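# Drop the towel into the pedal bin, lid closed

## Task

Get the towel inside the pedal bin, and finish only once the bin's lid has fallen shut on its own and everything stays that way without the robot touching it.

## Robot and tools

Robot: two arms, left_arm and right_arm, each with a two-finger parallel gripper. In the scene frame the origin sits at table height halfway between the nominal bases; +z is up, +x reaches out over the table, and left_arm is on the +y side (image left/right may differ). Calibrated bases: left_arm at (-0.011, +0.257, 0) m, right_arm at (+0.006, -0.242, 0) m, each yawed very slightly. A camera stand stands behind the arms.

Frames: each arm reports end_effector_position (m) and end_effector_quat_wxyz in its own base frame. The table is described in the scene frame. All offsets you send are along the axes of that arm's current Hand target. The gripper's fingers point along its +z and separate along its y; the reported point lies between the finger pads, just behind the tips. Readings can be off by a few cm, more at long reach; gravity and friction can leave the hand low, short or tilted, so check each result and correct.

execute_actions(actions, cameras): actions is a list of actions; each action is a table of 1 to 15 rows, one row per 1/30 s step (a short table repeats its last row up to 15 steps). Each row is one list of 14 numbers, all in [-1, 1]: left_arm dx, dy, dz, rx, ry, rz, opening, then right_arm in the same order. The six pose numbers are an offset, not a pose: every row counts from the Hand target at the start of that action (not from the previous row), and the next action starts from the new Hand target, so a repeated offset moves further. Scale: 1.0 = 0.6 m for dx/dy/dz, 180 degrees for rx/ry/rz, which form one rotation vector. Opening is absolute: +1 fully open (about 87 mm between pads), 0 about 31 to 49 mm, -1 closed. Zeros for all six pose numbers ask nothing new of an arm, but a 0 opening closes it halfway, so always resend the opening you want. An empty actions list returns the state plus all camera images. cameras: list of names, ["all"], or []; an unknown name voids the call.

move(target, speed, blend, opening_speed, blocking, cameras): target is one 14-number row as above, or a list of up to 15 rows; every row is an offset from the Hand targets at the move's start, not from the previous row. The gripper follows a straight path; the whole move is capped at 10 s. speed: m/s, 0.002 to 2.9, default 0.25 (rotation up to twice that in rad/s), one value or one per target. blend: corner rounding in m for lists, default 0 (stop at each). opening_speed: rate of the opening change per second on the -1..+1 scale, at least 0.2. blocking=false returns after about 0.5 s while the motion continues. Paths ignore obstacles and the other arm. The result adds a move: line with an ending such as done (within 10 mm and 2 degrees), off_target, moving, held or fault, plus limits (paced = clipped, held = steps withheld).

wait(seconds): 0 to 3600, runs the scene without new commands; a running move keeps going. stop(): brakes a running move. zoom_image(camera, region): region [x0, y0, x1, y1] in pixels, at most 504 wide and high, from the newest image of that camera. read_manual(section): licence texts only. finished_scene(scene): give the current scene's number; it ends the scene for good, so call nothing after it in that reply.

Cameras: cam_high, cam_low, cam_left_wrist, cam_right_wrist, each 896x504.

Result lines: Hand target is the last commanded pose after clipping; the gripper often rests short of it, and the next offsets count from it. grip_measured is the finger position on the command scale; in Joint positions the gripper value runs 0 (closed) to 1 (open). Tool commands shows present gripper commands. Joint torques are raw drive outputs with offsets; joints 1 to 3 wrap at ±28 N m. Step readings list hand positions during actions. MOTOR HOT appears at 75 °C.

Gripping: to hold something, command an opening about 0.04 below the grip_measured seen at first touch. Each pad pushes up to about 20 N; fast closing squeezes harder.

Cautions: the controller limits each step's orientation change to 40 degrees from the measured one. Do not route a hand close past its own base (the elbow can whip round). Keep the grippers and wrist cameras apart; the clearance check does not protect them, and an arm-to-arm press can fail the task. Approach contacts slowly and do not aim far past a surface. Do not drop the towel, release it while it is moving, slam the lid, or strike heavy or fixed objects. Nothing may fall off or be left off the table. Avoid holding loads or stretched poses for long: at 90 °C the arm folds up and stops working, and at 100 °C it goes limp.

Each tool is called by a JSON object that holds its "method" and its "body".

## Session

{"method": "execute_actions", "body": {"actions": []}}

{"method": "zoom_image", "body": {"camera": "cam_high", "region": [320, 80, 640, 260]}}

Scene clock: 0.00 s.
left_arm: end_effector_position=(+0.3739, +0.0341, +0.0848) grip_measured=+1.000 end_effector_quat_wxyz=(+0.666, -0.103, +0.735, +0.072) | right_arm: end_effector_position=(+0.3641, -0.0143, +0.0585) grip_measured=+1.000 end_effector_quat_wxyz=(+0.631, +0.040, +0.774, -0.031)
Joint positions: left_arm=[-0.03 1.579 0.231 1.242 -0.275 -0.062 1] | right_arm=[0.01 1.572 0.207 1.161 0.109 0.025 1]
Joint velocities: within noise
Joint torques (N m): no reading
Heat: left arm: 36 °C; right arm: 34 °C.
Hand target: left_arm +0.3741, +0.0341, +0.0842; +0.665, -0.103, +0.736, +0.072 | right_arm +0.3680, -0.0143, +0.0663; +0.641, +0.041, +0.766, -0.030
Tool commands: left_gripper/opening=+1.0 right_gripper/opening=+1.0

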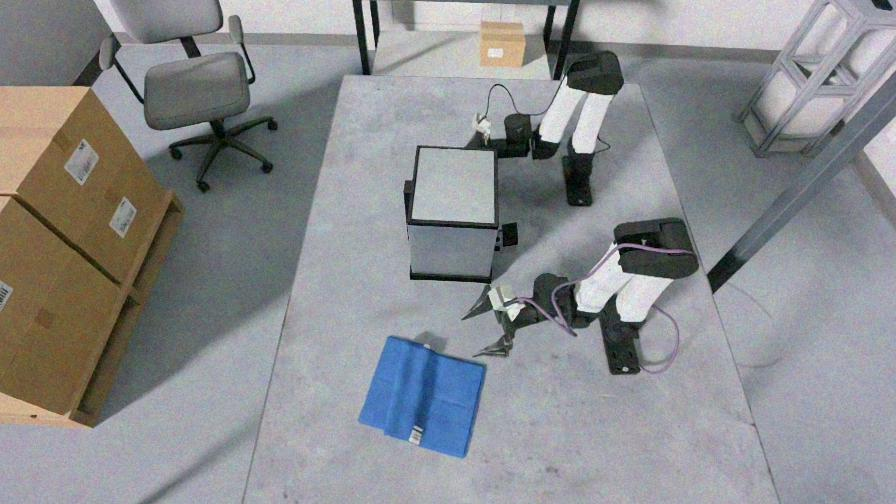

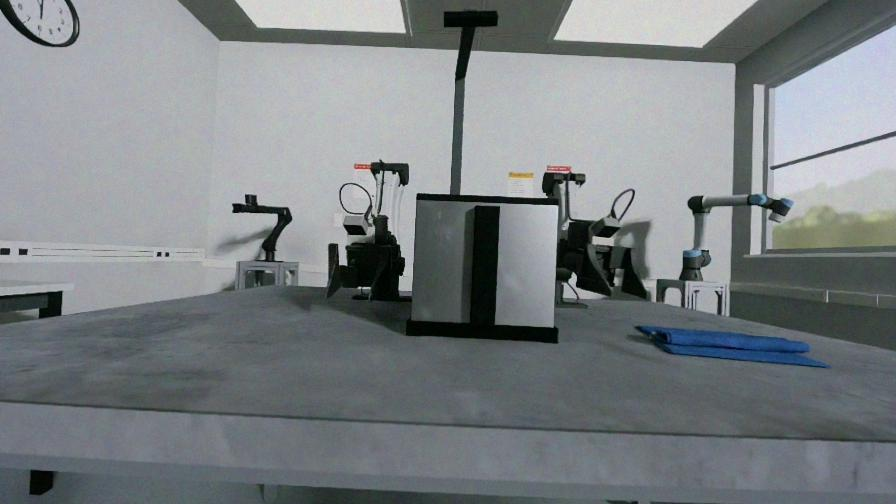

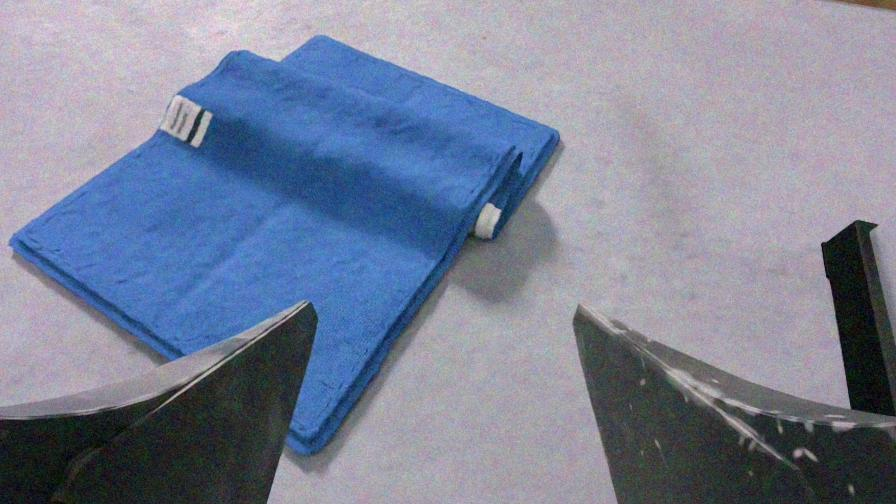

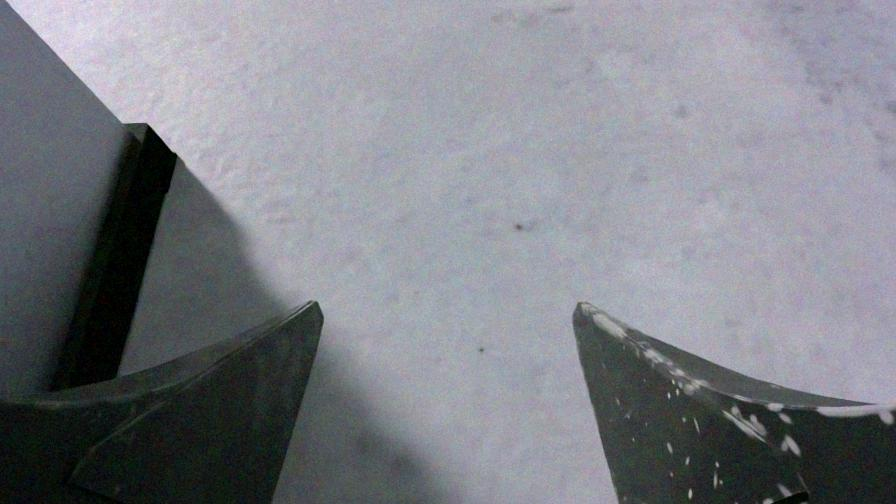

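Scaled by 1.575 from the camera's image (finer frame: 1280x720).

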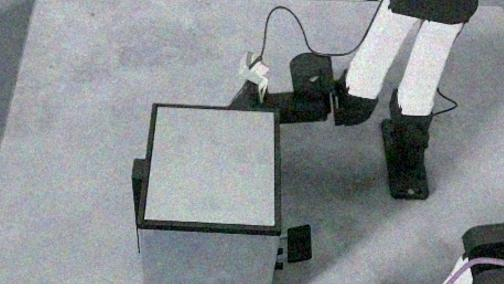

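{"method": "move", "body": {"target": [[-0.15,0.05,0.1,0.229,0.138,0.2,1,-0.255,-0.025,-0.312,-0.03,0.19,-0.02,-1],[-0.214,0.098,0.155,0.458,0.275,0.401,1,-0.098,0.413,-0.325,-0.427,0.157,-0.225,-1]], "speed": 0.35, "cameras": ["all"]}}

Scene clock: 23.70 s.
left_arm: end_effector_position=(+0.4612, +0.1212, +0.2072) grip_measured=+1.000 end_effector_quat_wxyz=(+0.183, +0.689, +0.700, +0.052) | right_arm: end_effector_position=(+0.2059, +0.2413, +0.1490) grip_measured=-0.999 end_effector_quat_wxyz=(+0.274, -0.588, +0.721, +0.242)
Joint positions: left_arm=[0.271 2.214 2.488 -1.564 0.264 1.788 1] | right_arm=[0.67 1.311 1.063 -0.72 -0.476 -0.548 0]
Joint torques (N m): left_arm=[-0.53 -10.19 6.9 0.58 0.12 0.02] | right_arm=[0.01 -4.31 9.78 1.32 -0.28 -0.11]
Heat: left arm: 37 °C; right arm: 36 °C.
Hand target: left_arm +0.4613, +0.1209, +0.2001; +0.092, +0.701, +0.701, -0.093 | right_arm +0.2125, +0.2501, +0.1602; +0.293, -0.593, +0.708, +0.246
Off the commanded pose: left_arm 0.007 m, 20 deg | right_arm 0.016 m, 3 deg.
joint sent to its limit (left arm) — joint 4 (wrist pitch), lower limit. The joint targets are off in orientation, not in position.
move: off_target (left_arm, right_arm)

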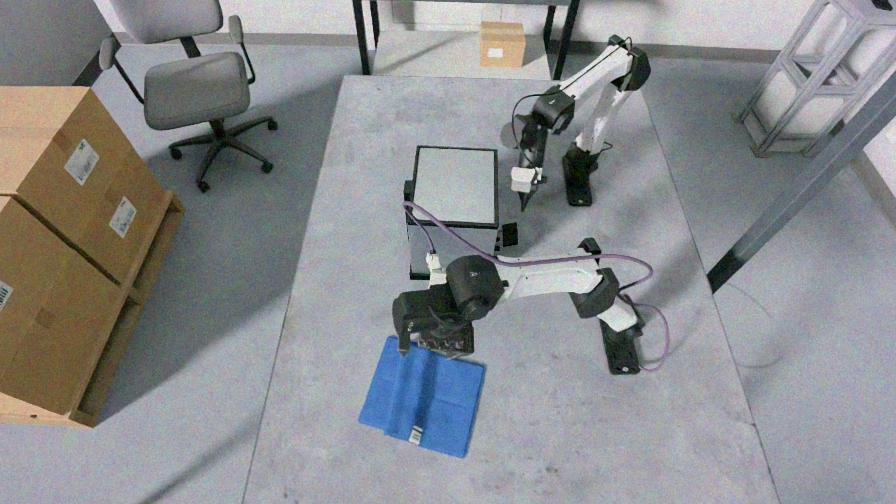

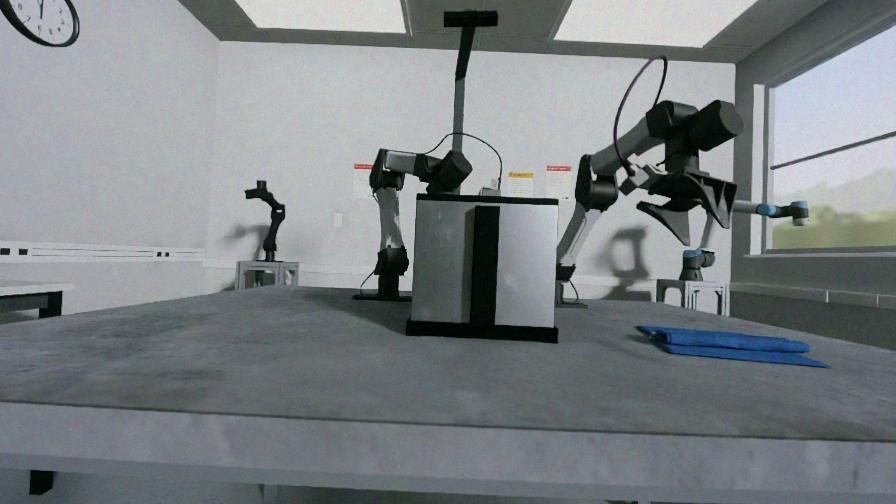

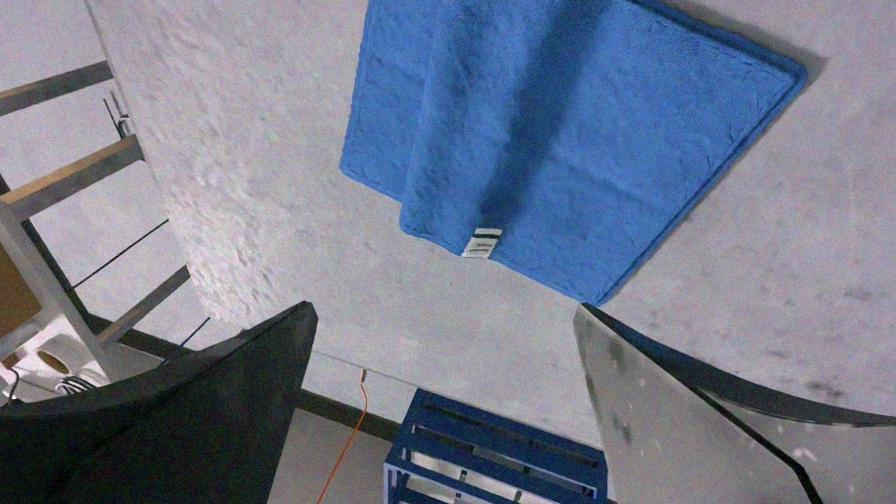

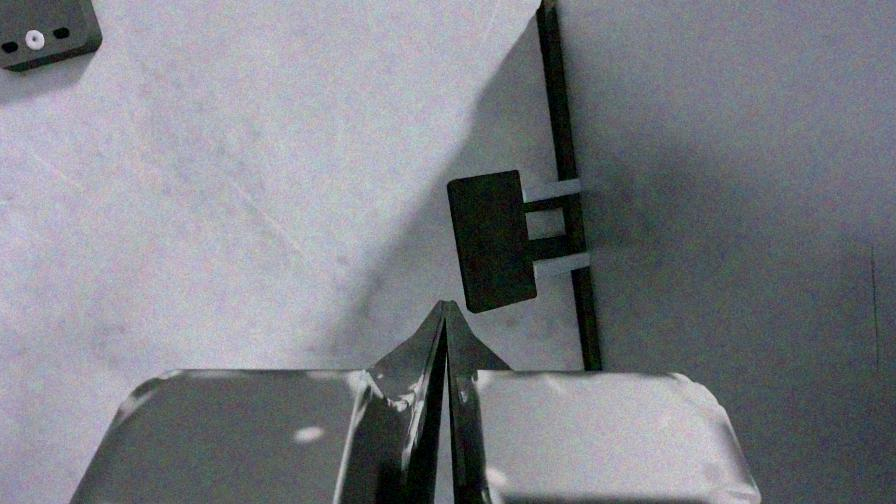

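{"method": "move", "body": {"target": [[0.042,0.065,0.196,0,0,0,1,0.1,-0.019,0.1,0,0,0,-1],[0.07,0.065,0.302,0,0,0,1,0.1,-0.019,0.1,0,0,0,-1],[0.07,0.065,0.302,0,0,0,-1,0.1,-0.019,0.1,0,0,0,-1]], "opening_speed": 2, "cameras": ["all"]}}

Scene clock: 50.17 s.
left_arm: end_effector_position=(+0.5024, +0.1158, +0.0267) grip_measured=-0.521 end_effector_quat_wxyz=(+0.111, +0.699, +0.703, -0.069) | right_arm: end_effector_position=(+0.2213, +0.2473, +0.0768) grip_measured=-1.000 end_effector_quat_wxyz=(+0.289, -0.592, +0.711, +0.246)
Joint positions: left_arm=[0.239 2.724 2.724 -1.573 0.261 1.804 0.24] | right_arm=[0.645 1.405 0.83 -0.373 -0.502 -0.578 0]
Joint torques (N m): left_arm=[-0.38 -12.66 6.72 0.16 0.19 0.03] | right_arm=[-0.65 -4.93 6.28 1.33 -0.22 -0.12]
Heat: left arm: 40 °C; right arm: 39 °C.
Hand target: left_arm +0.5002, +0.1143, +0.0141; +0.092, +0.701, +0.701, -0.093 | right_arm +0.2237, +0.2481, +0.0753; +0.293, -0.593, +0.708, +0.246
Off the commanded pose: left_arm 0.013 m, 4 deg | right_arm 0.003 m, 1 deg.
joint sent to its limit (left arm) — joint 4 (wrist pitch), lower limit. The joint targets still meet the commanded pose.
move: off_target (left_arm); target 3's new opening was sent with left_arm's hand 0.013 m and 4 deg from that target

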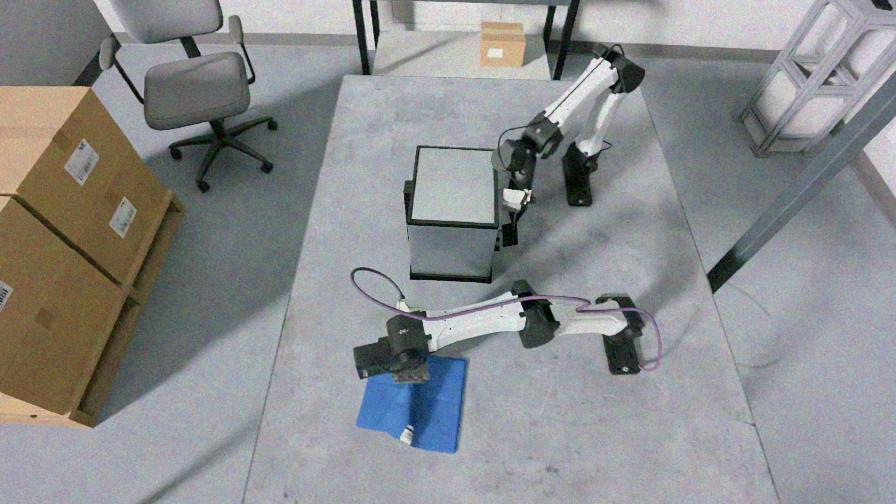

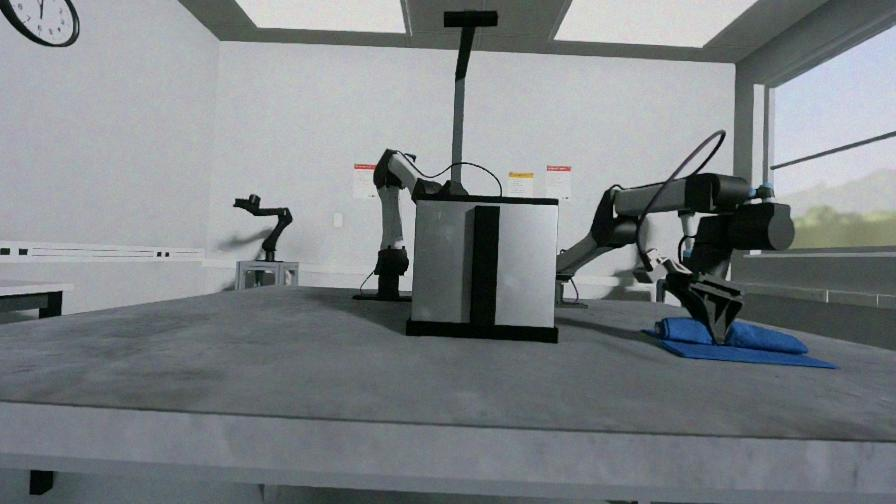

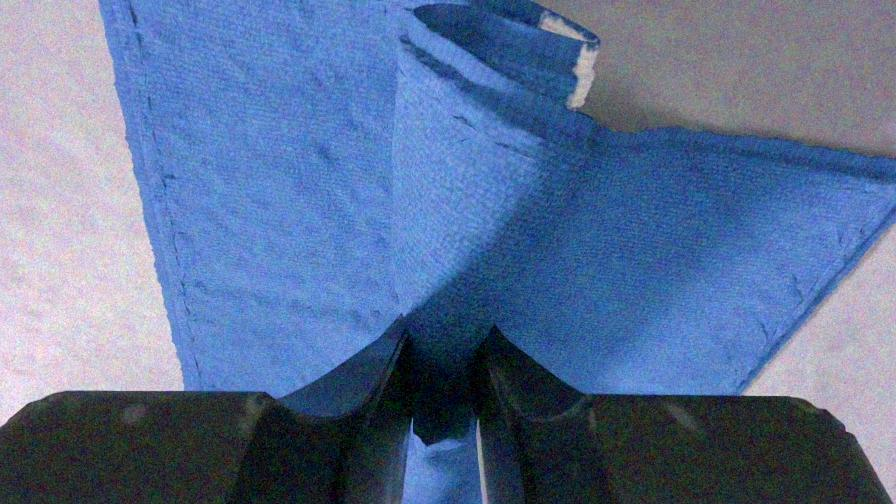

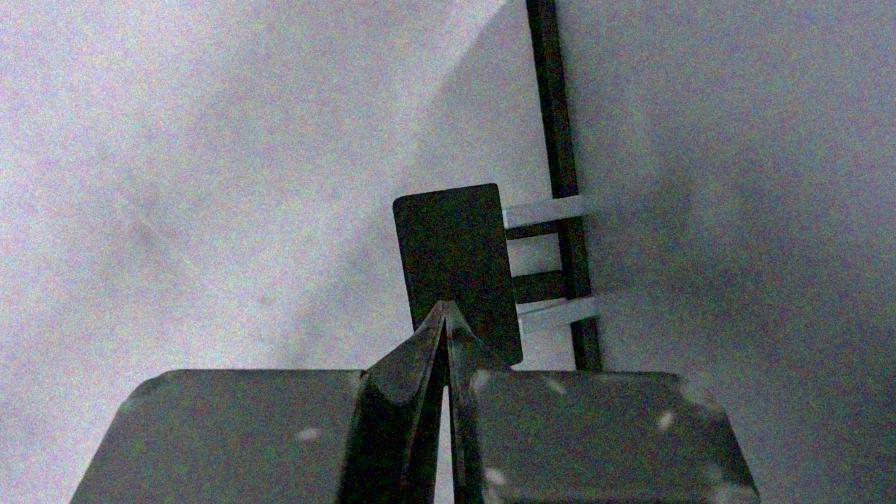

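{"method": "move", "body": {"target": [[-0.086,0,-0.322,-0.04,-0.06,-0.05,-1,0.04,0,0.04,0,0,0,-1],[-0.24,-0.133,-0.678,-0.156,-0.236,-0.203,-1,0.078,0,0.078,0,0,0,-1]], "blend": 0.05, "cameras": ["all"]}}

Scene clock: 59.67 s.
left_arm: end_effector_position=(+0.4236, +0.0816, +0.4343) grip_measured=-0.521 end_effector_quat_wxyz=(+0.582, +0.266, +0.753, -0.151) | right_arm: end_effector_position=(+0.2507, +0.2743, +0.0655) grip_measured=-1.000 end_effector_quat_wxyz=(+0.393, -0.594, +0.659, +0.242)
Joint positions: left_arm=[0.519 2.062 2.856 -1.371 1.039 0.596 0.24] | right_arm=[0.655 1.461 0.691 0.054 -0.505 -0.58 0]
Joint torques (N m): left_arm=[0.57 -10.54 5.12 1.67 0.49 -0.13] | right_arm=[-1.2 -0.53 3 0.24 -0.13 -0.04]
Heat: left arm: 43 °C; right arm: 39 °C.
Hand target: left_arm +0.4206, +0.0811, +0.4445; +0.461, +0.332, +0.800, -0.191 | right_arm +0.2236, +0.2480, +0.0091; +0.293, -0.593, +0.708, +0.246
Off the commanded pose: left_arm 0.011 m, 17 deg | right_arm 0.068 m, 13 deg.
elbow stopped short (left arm): the move would have taken joint 3 (elbow) straighter than the controller allows.
move: off_target (left_arm, right_arm)

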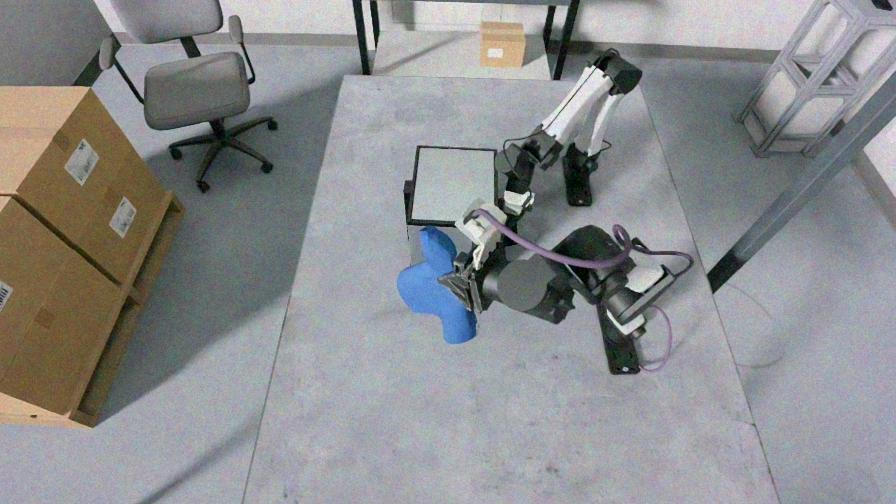

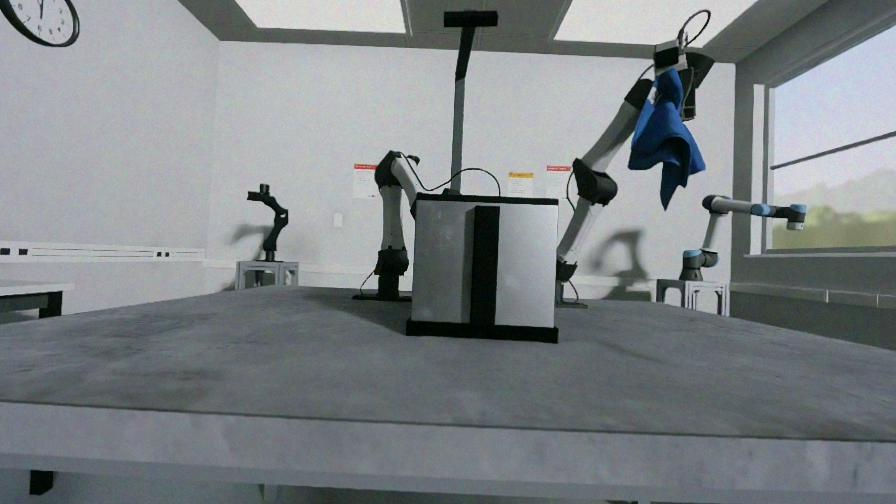

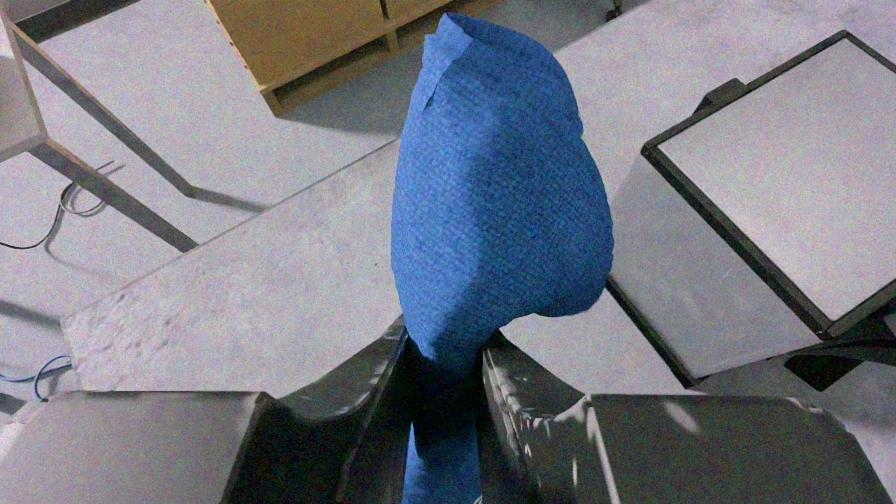

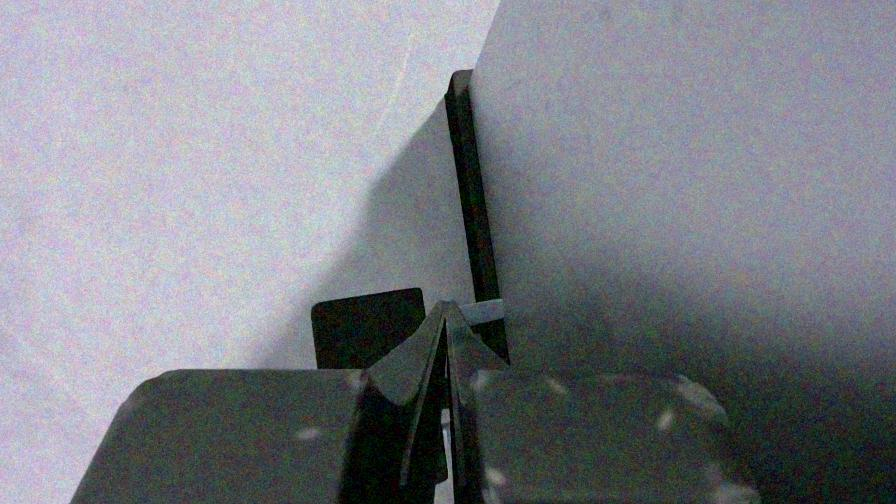

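{"method": "move", "body": {"target": [[0,0,0,0,0,0,-1,-0.113,0.012,-0.17,0,0.111,0,-1],[0,0,0,0,0,0,-1,-0.054,0.013,-0.101,0,0.111,0,-1],[0,0,0,0,0,0,-1,0.044,0.018,-0.022,0,0.111,0,-1]], "speed": [0.2,0.15,0.12], "cameras": ["cam_high","cam_right_wrist"]}}

Scene clock: 69.60 s.
left_arm: end_effector_position=(+0.4236, +0.0815, +0.4345) grip_measured=-0.521 end_effector_quat_wxyz=(+0.582, +0.266, +0.753, -0.151) | right_arm: end_effector_position=(+0.1994, +0.2290, +0.0143) grip_measured=-1.000 end_effector_quat_wxyz=(+0.169, -0.631, +0.741, +0.158)
Joint positions: left_arm=[0.519 2.062 2.856 -1.37 1.04 0.596 0.24] | right_arm=[0.761 1.579 0.848 -0.471 -0.293 -0.595 0]
Joint torques (N m): left_arm=[0.54 -10.63 5 1.64 0.47 -0.1] | right_arm=[-1.63 -3.1 4.77 1.24 0.23 -0.12]
Heat: left arm: 43 °C; right arm: 39 °C.
Hand target: left_arm +0.4201, +0.0806, +0.4438; +0.592, +0.271, +0.745, -0.146 (not the last commanded pose) | right_arm +0.2082, +0.2224, -0.0002; +0.165, -0.627, +0.748, +0.139
Off the commanded pose: left_arm 0.011 m, 17 deg | right_arm 0.018 m, 2 deg.
move: off_target (right_arm)

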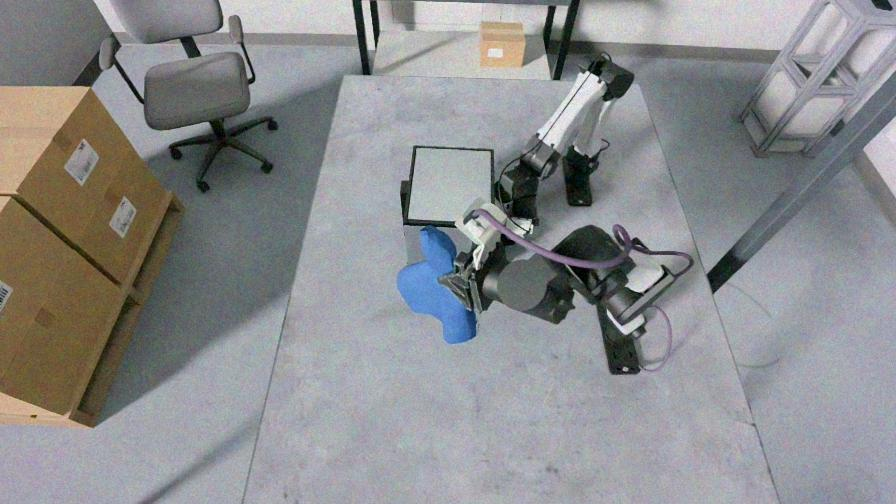

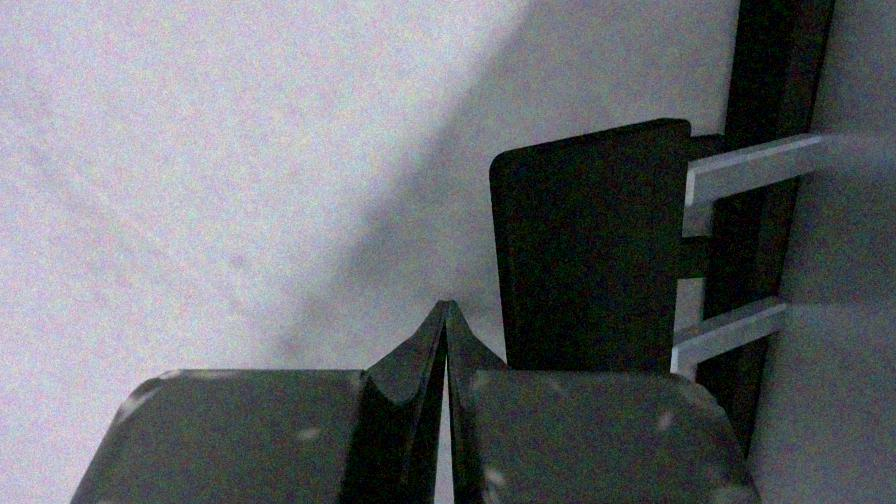

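{"method": "move", "body": {"target": [[0,0,0,0,0,0,-1,-0.07,0,-0.188,0,0,0,-1],[0,0,0,0,0,0,-1,-0.122,-0.021,-0.109,0,0,0,-1]], "cameras": ["cam_right_wrist"]}}

Scene clock: 79.23 s.
left_arm: end_effector_position=(+0.4236, +0.0815, +0.4345) grip_measured=-0.521 end_effector_quat_wxyz=(+0.582, +0.266, +0.753, -0.151) | right_arm: end_effector_position=(+0.2188, +0.2497, +0.0819) grip_measured=-1.000 end_effector_quat_wxyz=(+0.145, -0.629, +0.751, +0.141)
Joint positions: left_arm=[0.519 2.062 2.856 -1.37 1.04 0.596 0.24] | right_arm=[0.785 1.637 1.208 -0.819 -0.252 -0.569 0]
Joint torques (N m): left_arm=[0.59 -10.62 5.01 1.64 0.47 -0.1] | right_arm=[-0.05 -7.06 9.05 0.94 -0.03 0.02]
Heat: left arm: 43 °C; right arm: 39 °C.
Hand target: left_arm +0.4201, +0.0806, +0.4438; +0.592, +0.271, +0.745, -0.146 | right_arm +0.2274, +0.2582, +0.0900; +0.165, -0.627, +0.748, +0.139
Off the commanded pose: left_arm 0.010 m, 2 deg | right_arm 0.015 m, 2 deg.
move: off_target (right_arm)

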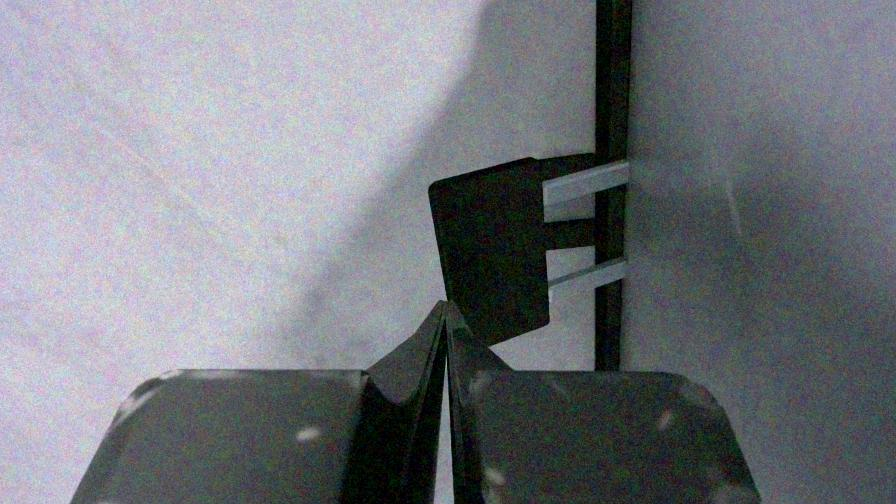

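{"method": "move", "body": {"target": [[0,0,0,0,0,0,-1,-0.008,-0.0225,0.04,0,0,0,-1],[0,0,0,0,0,0,-1,0.052,-0.014,0.142,0,0,0,-1]], "speed": [0.1,0.1], "cameras": ["cam_high","cam_right_wrist"]}}

Scene clock: 89.73 s.
left_arm: end_effector_position=(+0.4236, +0.0815, +0.4345) grip_measured=-0.521 end_effector_quat_wxyz=(+0.582, +0.266, +0.753, -0.151) | right_arm: end_effector_position=(+0.2601, +0.2985, +0.0627) grip_measured=-1.000 end_effector_quat_wxyz=(+0.273, -0.627, +0.714, +0.152)
Joint positions: left_arm=[0.519 2.062 2.856 -1.37 1.04 0.596 0.24] | right_arm=[0.799 1.679 1.089 -0.391 -0.25 -0.566 0]
Joint torques (N m): left_arm=[0.57 -10.62 5.01 1.64 0.47 -0.1] | right_arm=[-1.68 -0.47 1.99 0.34 -0.05 -0.02]
Heat: left arm: 44 °C; right arm: 39 °C.
Hand target: left_arm +0.4201, +0.0806, +0.4438; +0.592, +0.271, +0.745, -0.146 | right_arm +0.2370, +0.2645, -0.0004; +0.166, -0.627, +0.748, +0.139
Off the commanded pose: left_arm 0.010 m, 2 deg | right_arm 0.075 m, 13 deg.
move: off_target (right_arm)

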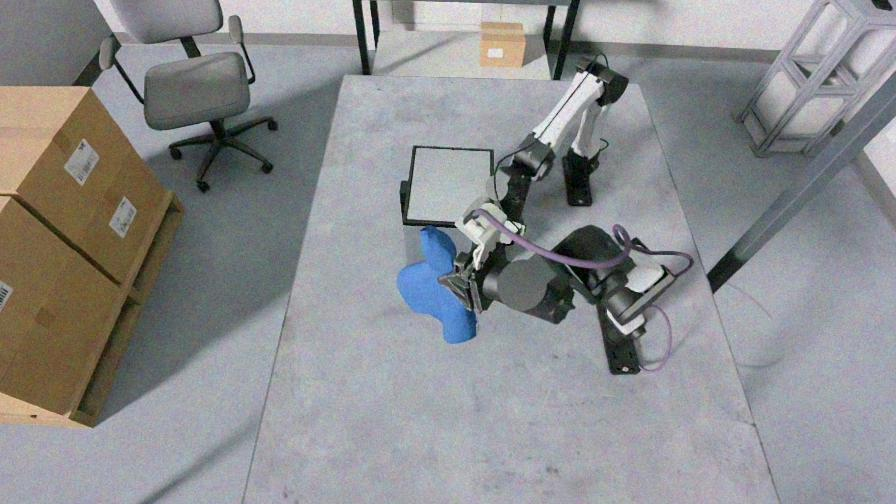

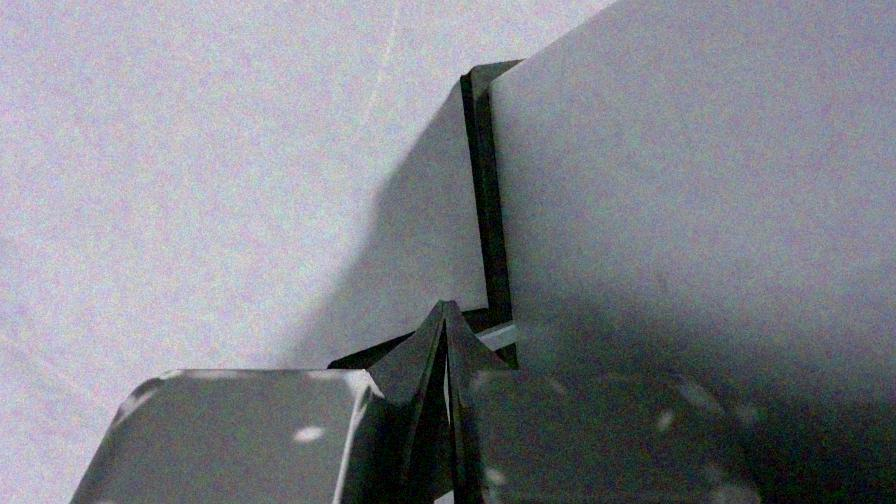

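{"method": "move", "body": {"target": [[0,0,0,0,0,0,-1,-0.088,0.003,-0.198,0,0,0,-1],[0,0,0,0,0,0,-1,-0.055,0,-0.118,0,0,0,-1],[0,0,0,0,0,0,-1,0.006,0.026,-0.068,0,0,0,-1]], "speed": [0.2,0.15,0.08], "cameras": ["cam_high","cam_right_wrist"]}}

Scene clock: 111.10 s.
left_arm: end_effector_position=(+0.4236, +0.0815, +0.4345) grip_measured=-0.521 end_effector_quat_wxyz=(+0.582, +0.266, +0.753, -0.151) | right_arm: end_effector_position=(+0.2297, +0.2626, +0.0591) grip_measured=-1.000 end_effector_quat_wxyz=(+0.213, -0.627, +0.734, +0.148)
Joint positions: left_arm=[0.519 2.062 2.856 -1.37 1.04 0.596 0.24] | right_arm=[0.788 1.603 1.043 -0.546 -0.254 -0.566 0]
Joint torques (N m): left_arm=[0.58 -10.65 5.01 1.64 0.47 -0.1] | right_arm=[-0.64 -3.97 4.1 0.64 -0.01 -0.04]
Heat: left arm: 44 °C; right arm: 38 °C.
Hand target: left_arm +0.4201, +0.0806, +0.4438; +0.592, +0.271, +0.745, -0.146 | right_arm +0.2180, +0.2469, +0.0350; +0.165, -0.627, +0.748, +0.139
Off the commanded pose: left_arm 0.010 m, 2 deg | right_arm 0.031 m, 6 deg.
move: off_target (right_arm)

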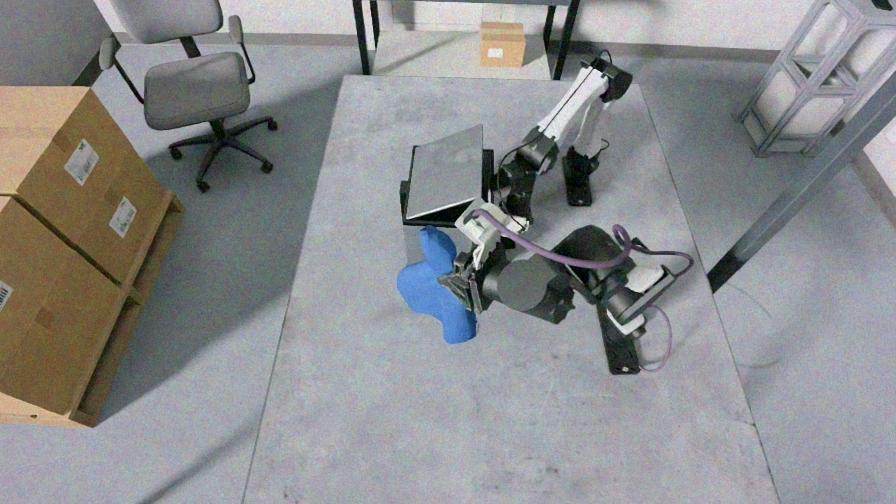

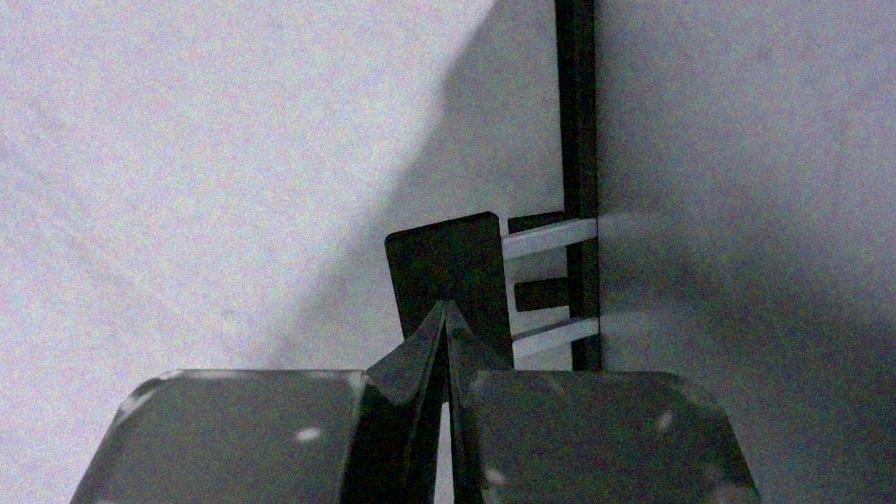

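{"method": "move", "body": {"target": [0,0,0,0,0,0,-1,0.039,0.012,0.046,0,0,0,-1], "speed": 0.08, "cameras": ["cam_high","cam_low","cam_right_wrist"]}}

Scene clock: 115.03 s.
left_arm: end_effector_position=(+0.4236, +0.0815, +0.4345) grip_measured=-0.521 end_effector_quat_wxyz=(+0.582, +0.266, +0.753, -0.151) | right_arm: end_effector_position=(+0.2307, +0.2691, +0.0383) grip_measured=-1.000 end_effector_quat_wxyz=(+0.250, -0.631, +0.720, +0.147)
Joint positions: left_arm=[0.519 2.062 2.856 -1.37 1.04 0.596 0.24] | right_arm=[0.804 1.597 0.919 -0.352 -0.242 -0.567 0]
Joint torques (N m): left_arm=[0.57 -10.62 5 1.64 0.47 -0.11] | right_arm=[-1.74 -2.4 3.34 0.27 -0.11 0.02]
Heat: left arm: 44 °C; right arm: 38 °C.
Hand target: left_arm +0.4201, +0.0806, +0.4438; +0.592, +0.271, +0.745, -0.146 | right_arm +0.2093, +0.2388, +0.0002; +0.166, -0.627, +0.748, +0.139
Off the commanded pose: left_arm 0.010 m, 2 deg | right_arm 0.053 m, 10 deg.
move: off_target (right_arm)

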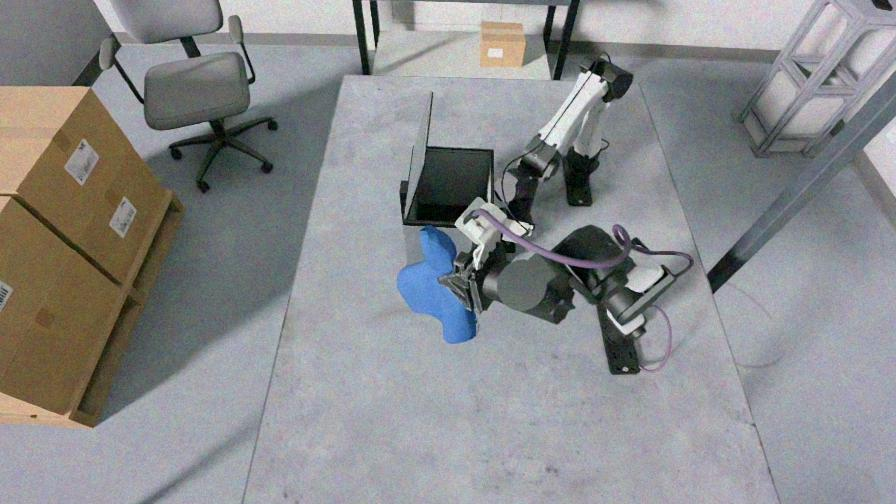

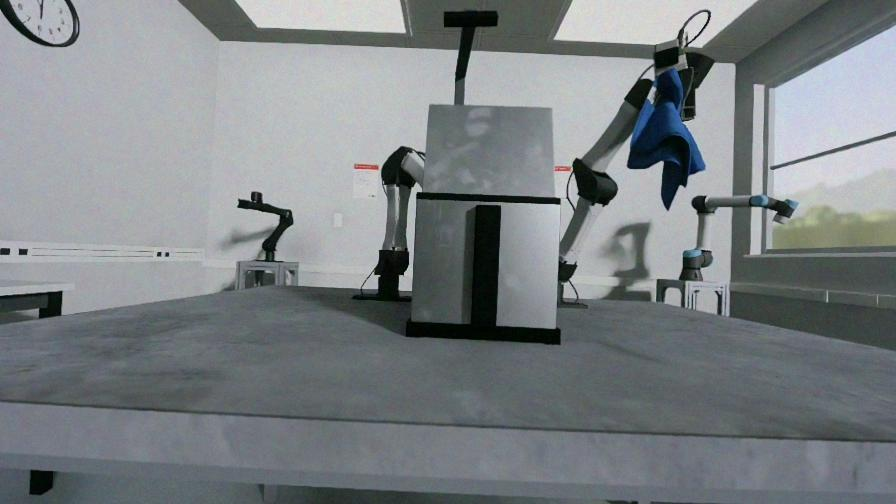

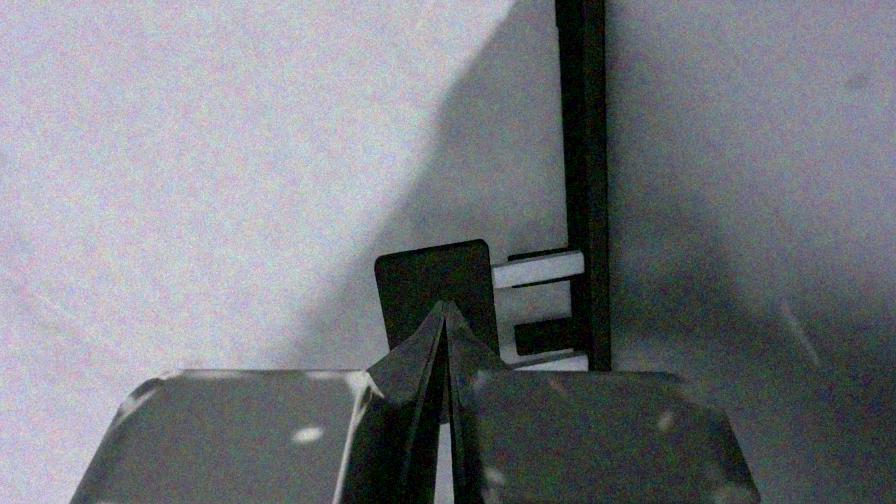

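{"method": "move", "body": {"target": [[-0.105,-0.398,0.037,0.03,0,0.01,-1,0,0,0,0,0,0,-1],[-0.185,-0.547,0.278,0.112,-0.012,0.03,-1,0,0,0,0,0,0,-1],[0.032,-0.572,0.357,0.112,0.083,0.03,-1,0,0,0,0,0,0,-1]], "blend": [0.05,0.02,0], "cameras": ["all"]}}

Scene clock: 130.13 s.
left_arm: end_effector_position=(+0.3955, -0.3101, +0.3231) grip_measured=-0.521 end_effector_quat_wxyz=(+0.425, +0.419, +0.773, -0.213) | right_arm: end_effector_position=(+0.2307, +0.2691, +0.0383) grip_measured=-1.000 end_effector_quat_wxyz=(+0.250, -0.631, +0.720, +0.147)
Joint positions: left_arm=[-0.574 1.928 2.256 -0.944 0.322 0.252 0.24] | right_arm=[0.804 1.597 0.919 -0.352 -0.242 -0.567 0]
Joint torques (N m): left_arm=[-0.53 -13.49 5.19 1.89 0.05 0.02] | right_arm=[-1.73 -2.41 3.36 0.26 -0.11 0.02]
Heat: left arm: 45 °C; right arm: 38 °C.
Hand target: left_arm +0.3917, -0.3085, +0.3348; +0.440, +0.421, +0.765, -0.210 | right_arm +0.2093, +0.2388, +0.0002; +0.166, -0.627, +0.748, +0.139
Off the commanded pose: left_arm 0.013 m, 2 deg | right_arm 0.053 m, 10 deg.
move: off_target (left_arm)

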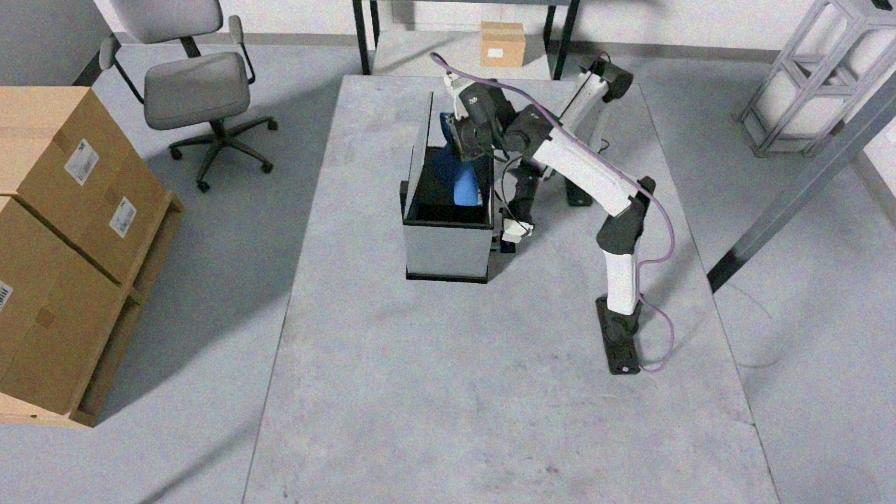

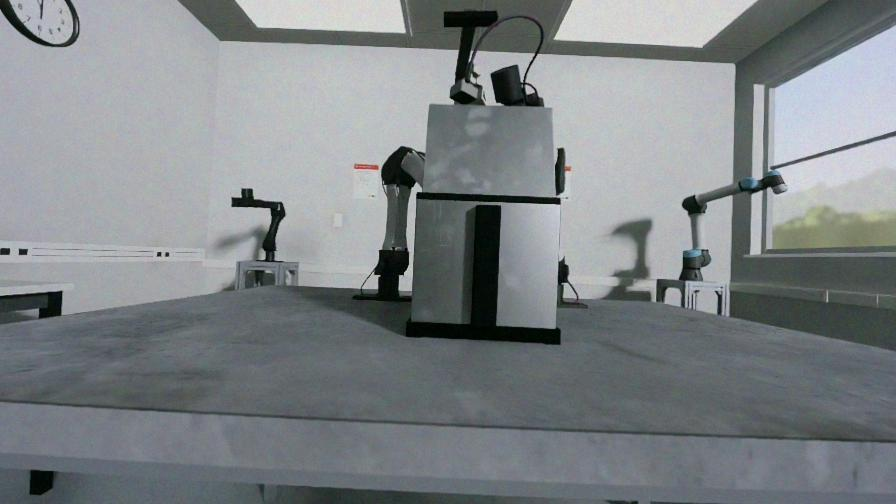

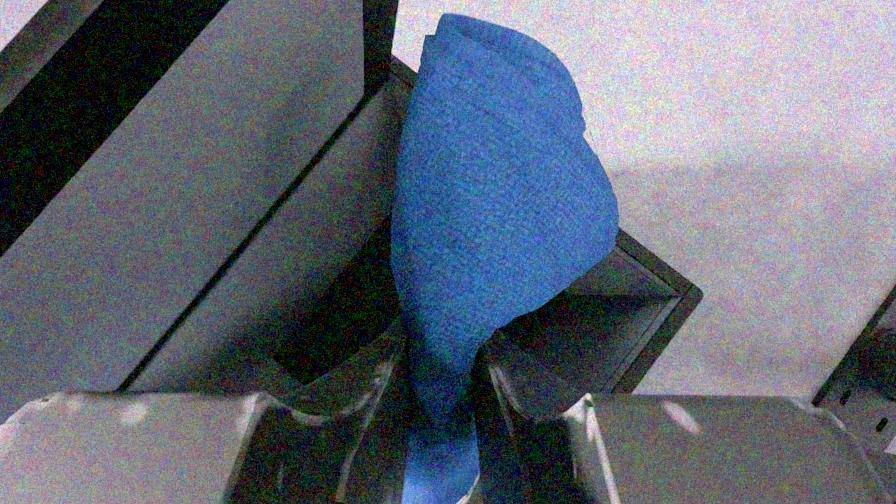

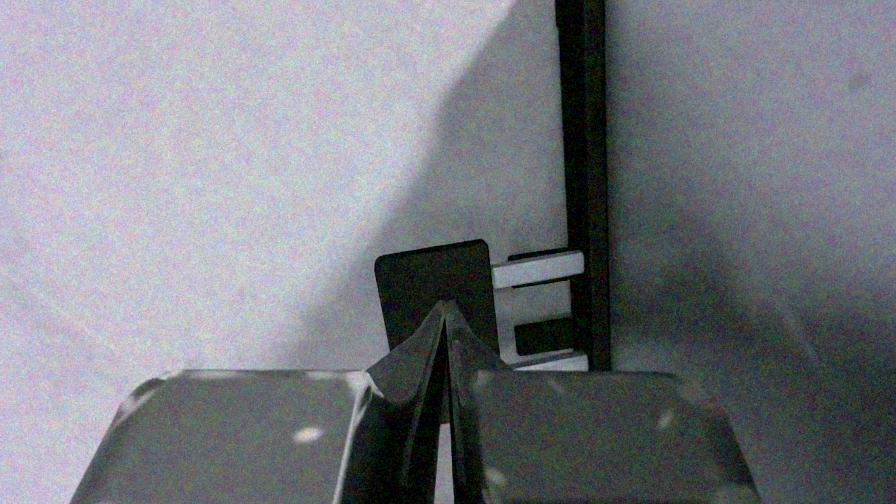

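{"method": "move", "body": {"target": [[0.087,0.024,0.005,0,0,0,-1,0,0,0,0,0,0,-1],[0.087,0.024,0.005,0,0,0,1,0,0,0,0,0,0,-1]], "opening_speed": 1.5, "cameras": ["cam_high","cam_left_wrist"]}}

Scene clock: 137.87 s.
left_arm: end_effector_position=(+0.3959, -0.2800, +0.2822) grip_measured=+0.999 end_effector_quat_wxyz=(+0.432, +0.418, +0.772, -0.207) | right_arm: end_effector_position=(+0.2307, +0.2691, +0.0383) grip_measured=-1.000 end_effector_quat_wxyz=(+0.250, -0.631, +0.720, +0.147)
Joint positions: left_arm=[-0.512 1.757 1.848 -0.708 0.359 0.294 1] | right_arm=[0.804 1.597 0.919 -0.352 -0.242 -0.567 0]
Joint torques (N m): left_arm=[0.14 -12.15 5.59 1.83 0.27 0.01] | right_arm=[-1.73 -2.41 3.34 0.26 -0.11 0.02]
Heat: left arm: 46 °C; right arm: 38 °C.
Hand target: left_arm +0.3916, -0.2786, +0.2897; +0.441, +0.421, +0.765, -0.209 | right_arm +0.2093, +0.2388, +0.0002; +0.166, -0.627, +0.748, +0.139
Off the commanded pose: left_arm 0.009 m, 1 deg | right_arm 0.053 m, 10 deg.
move: done

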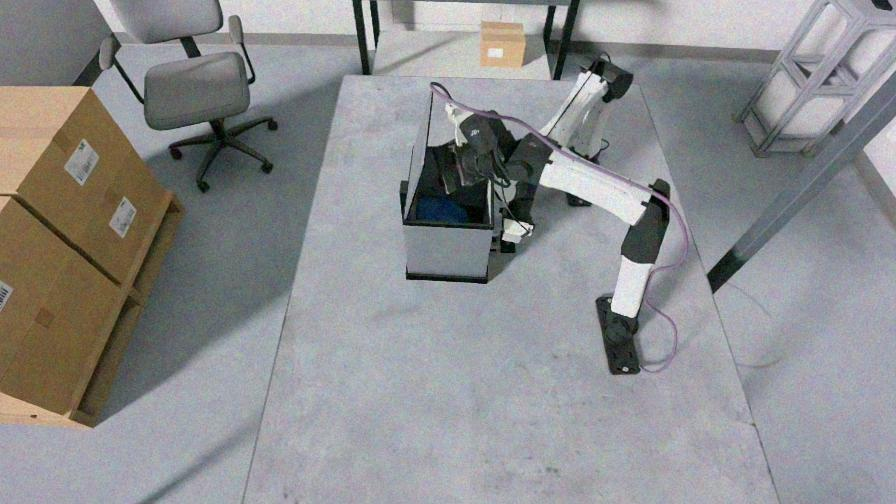

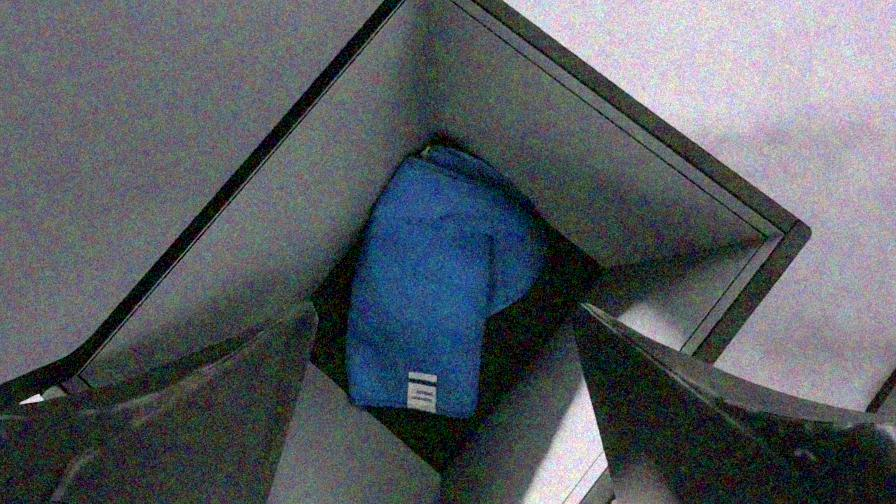

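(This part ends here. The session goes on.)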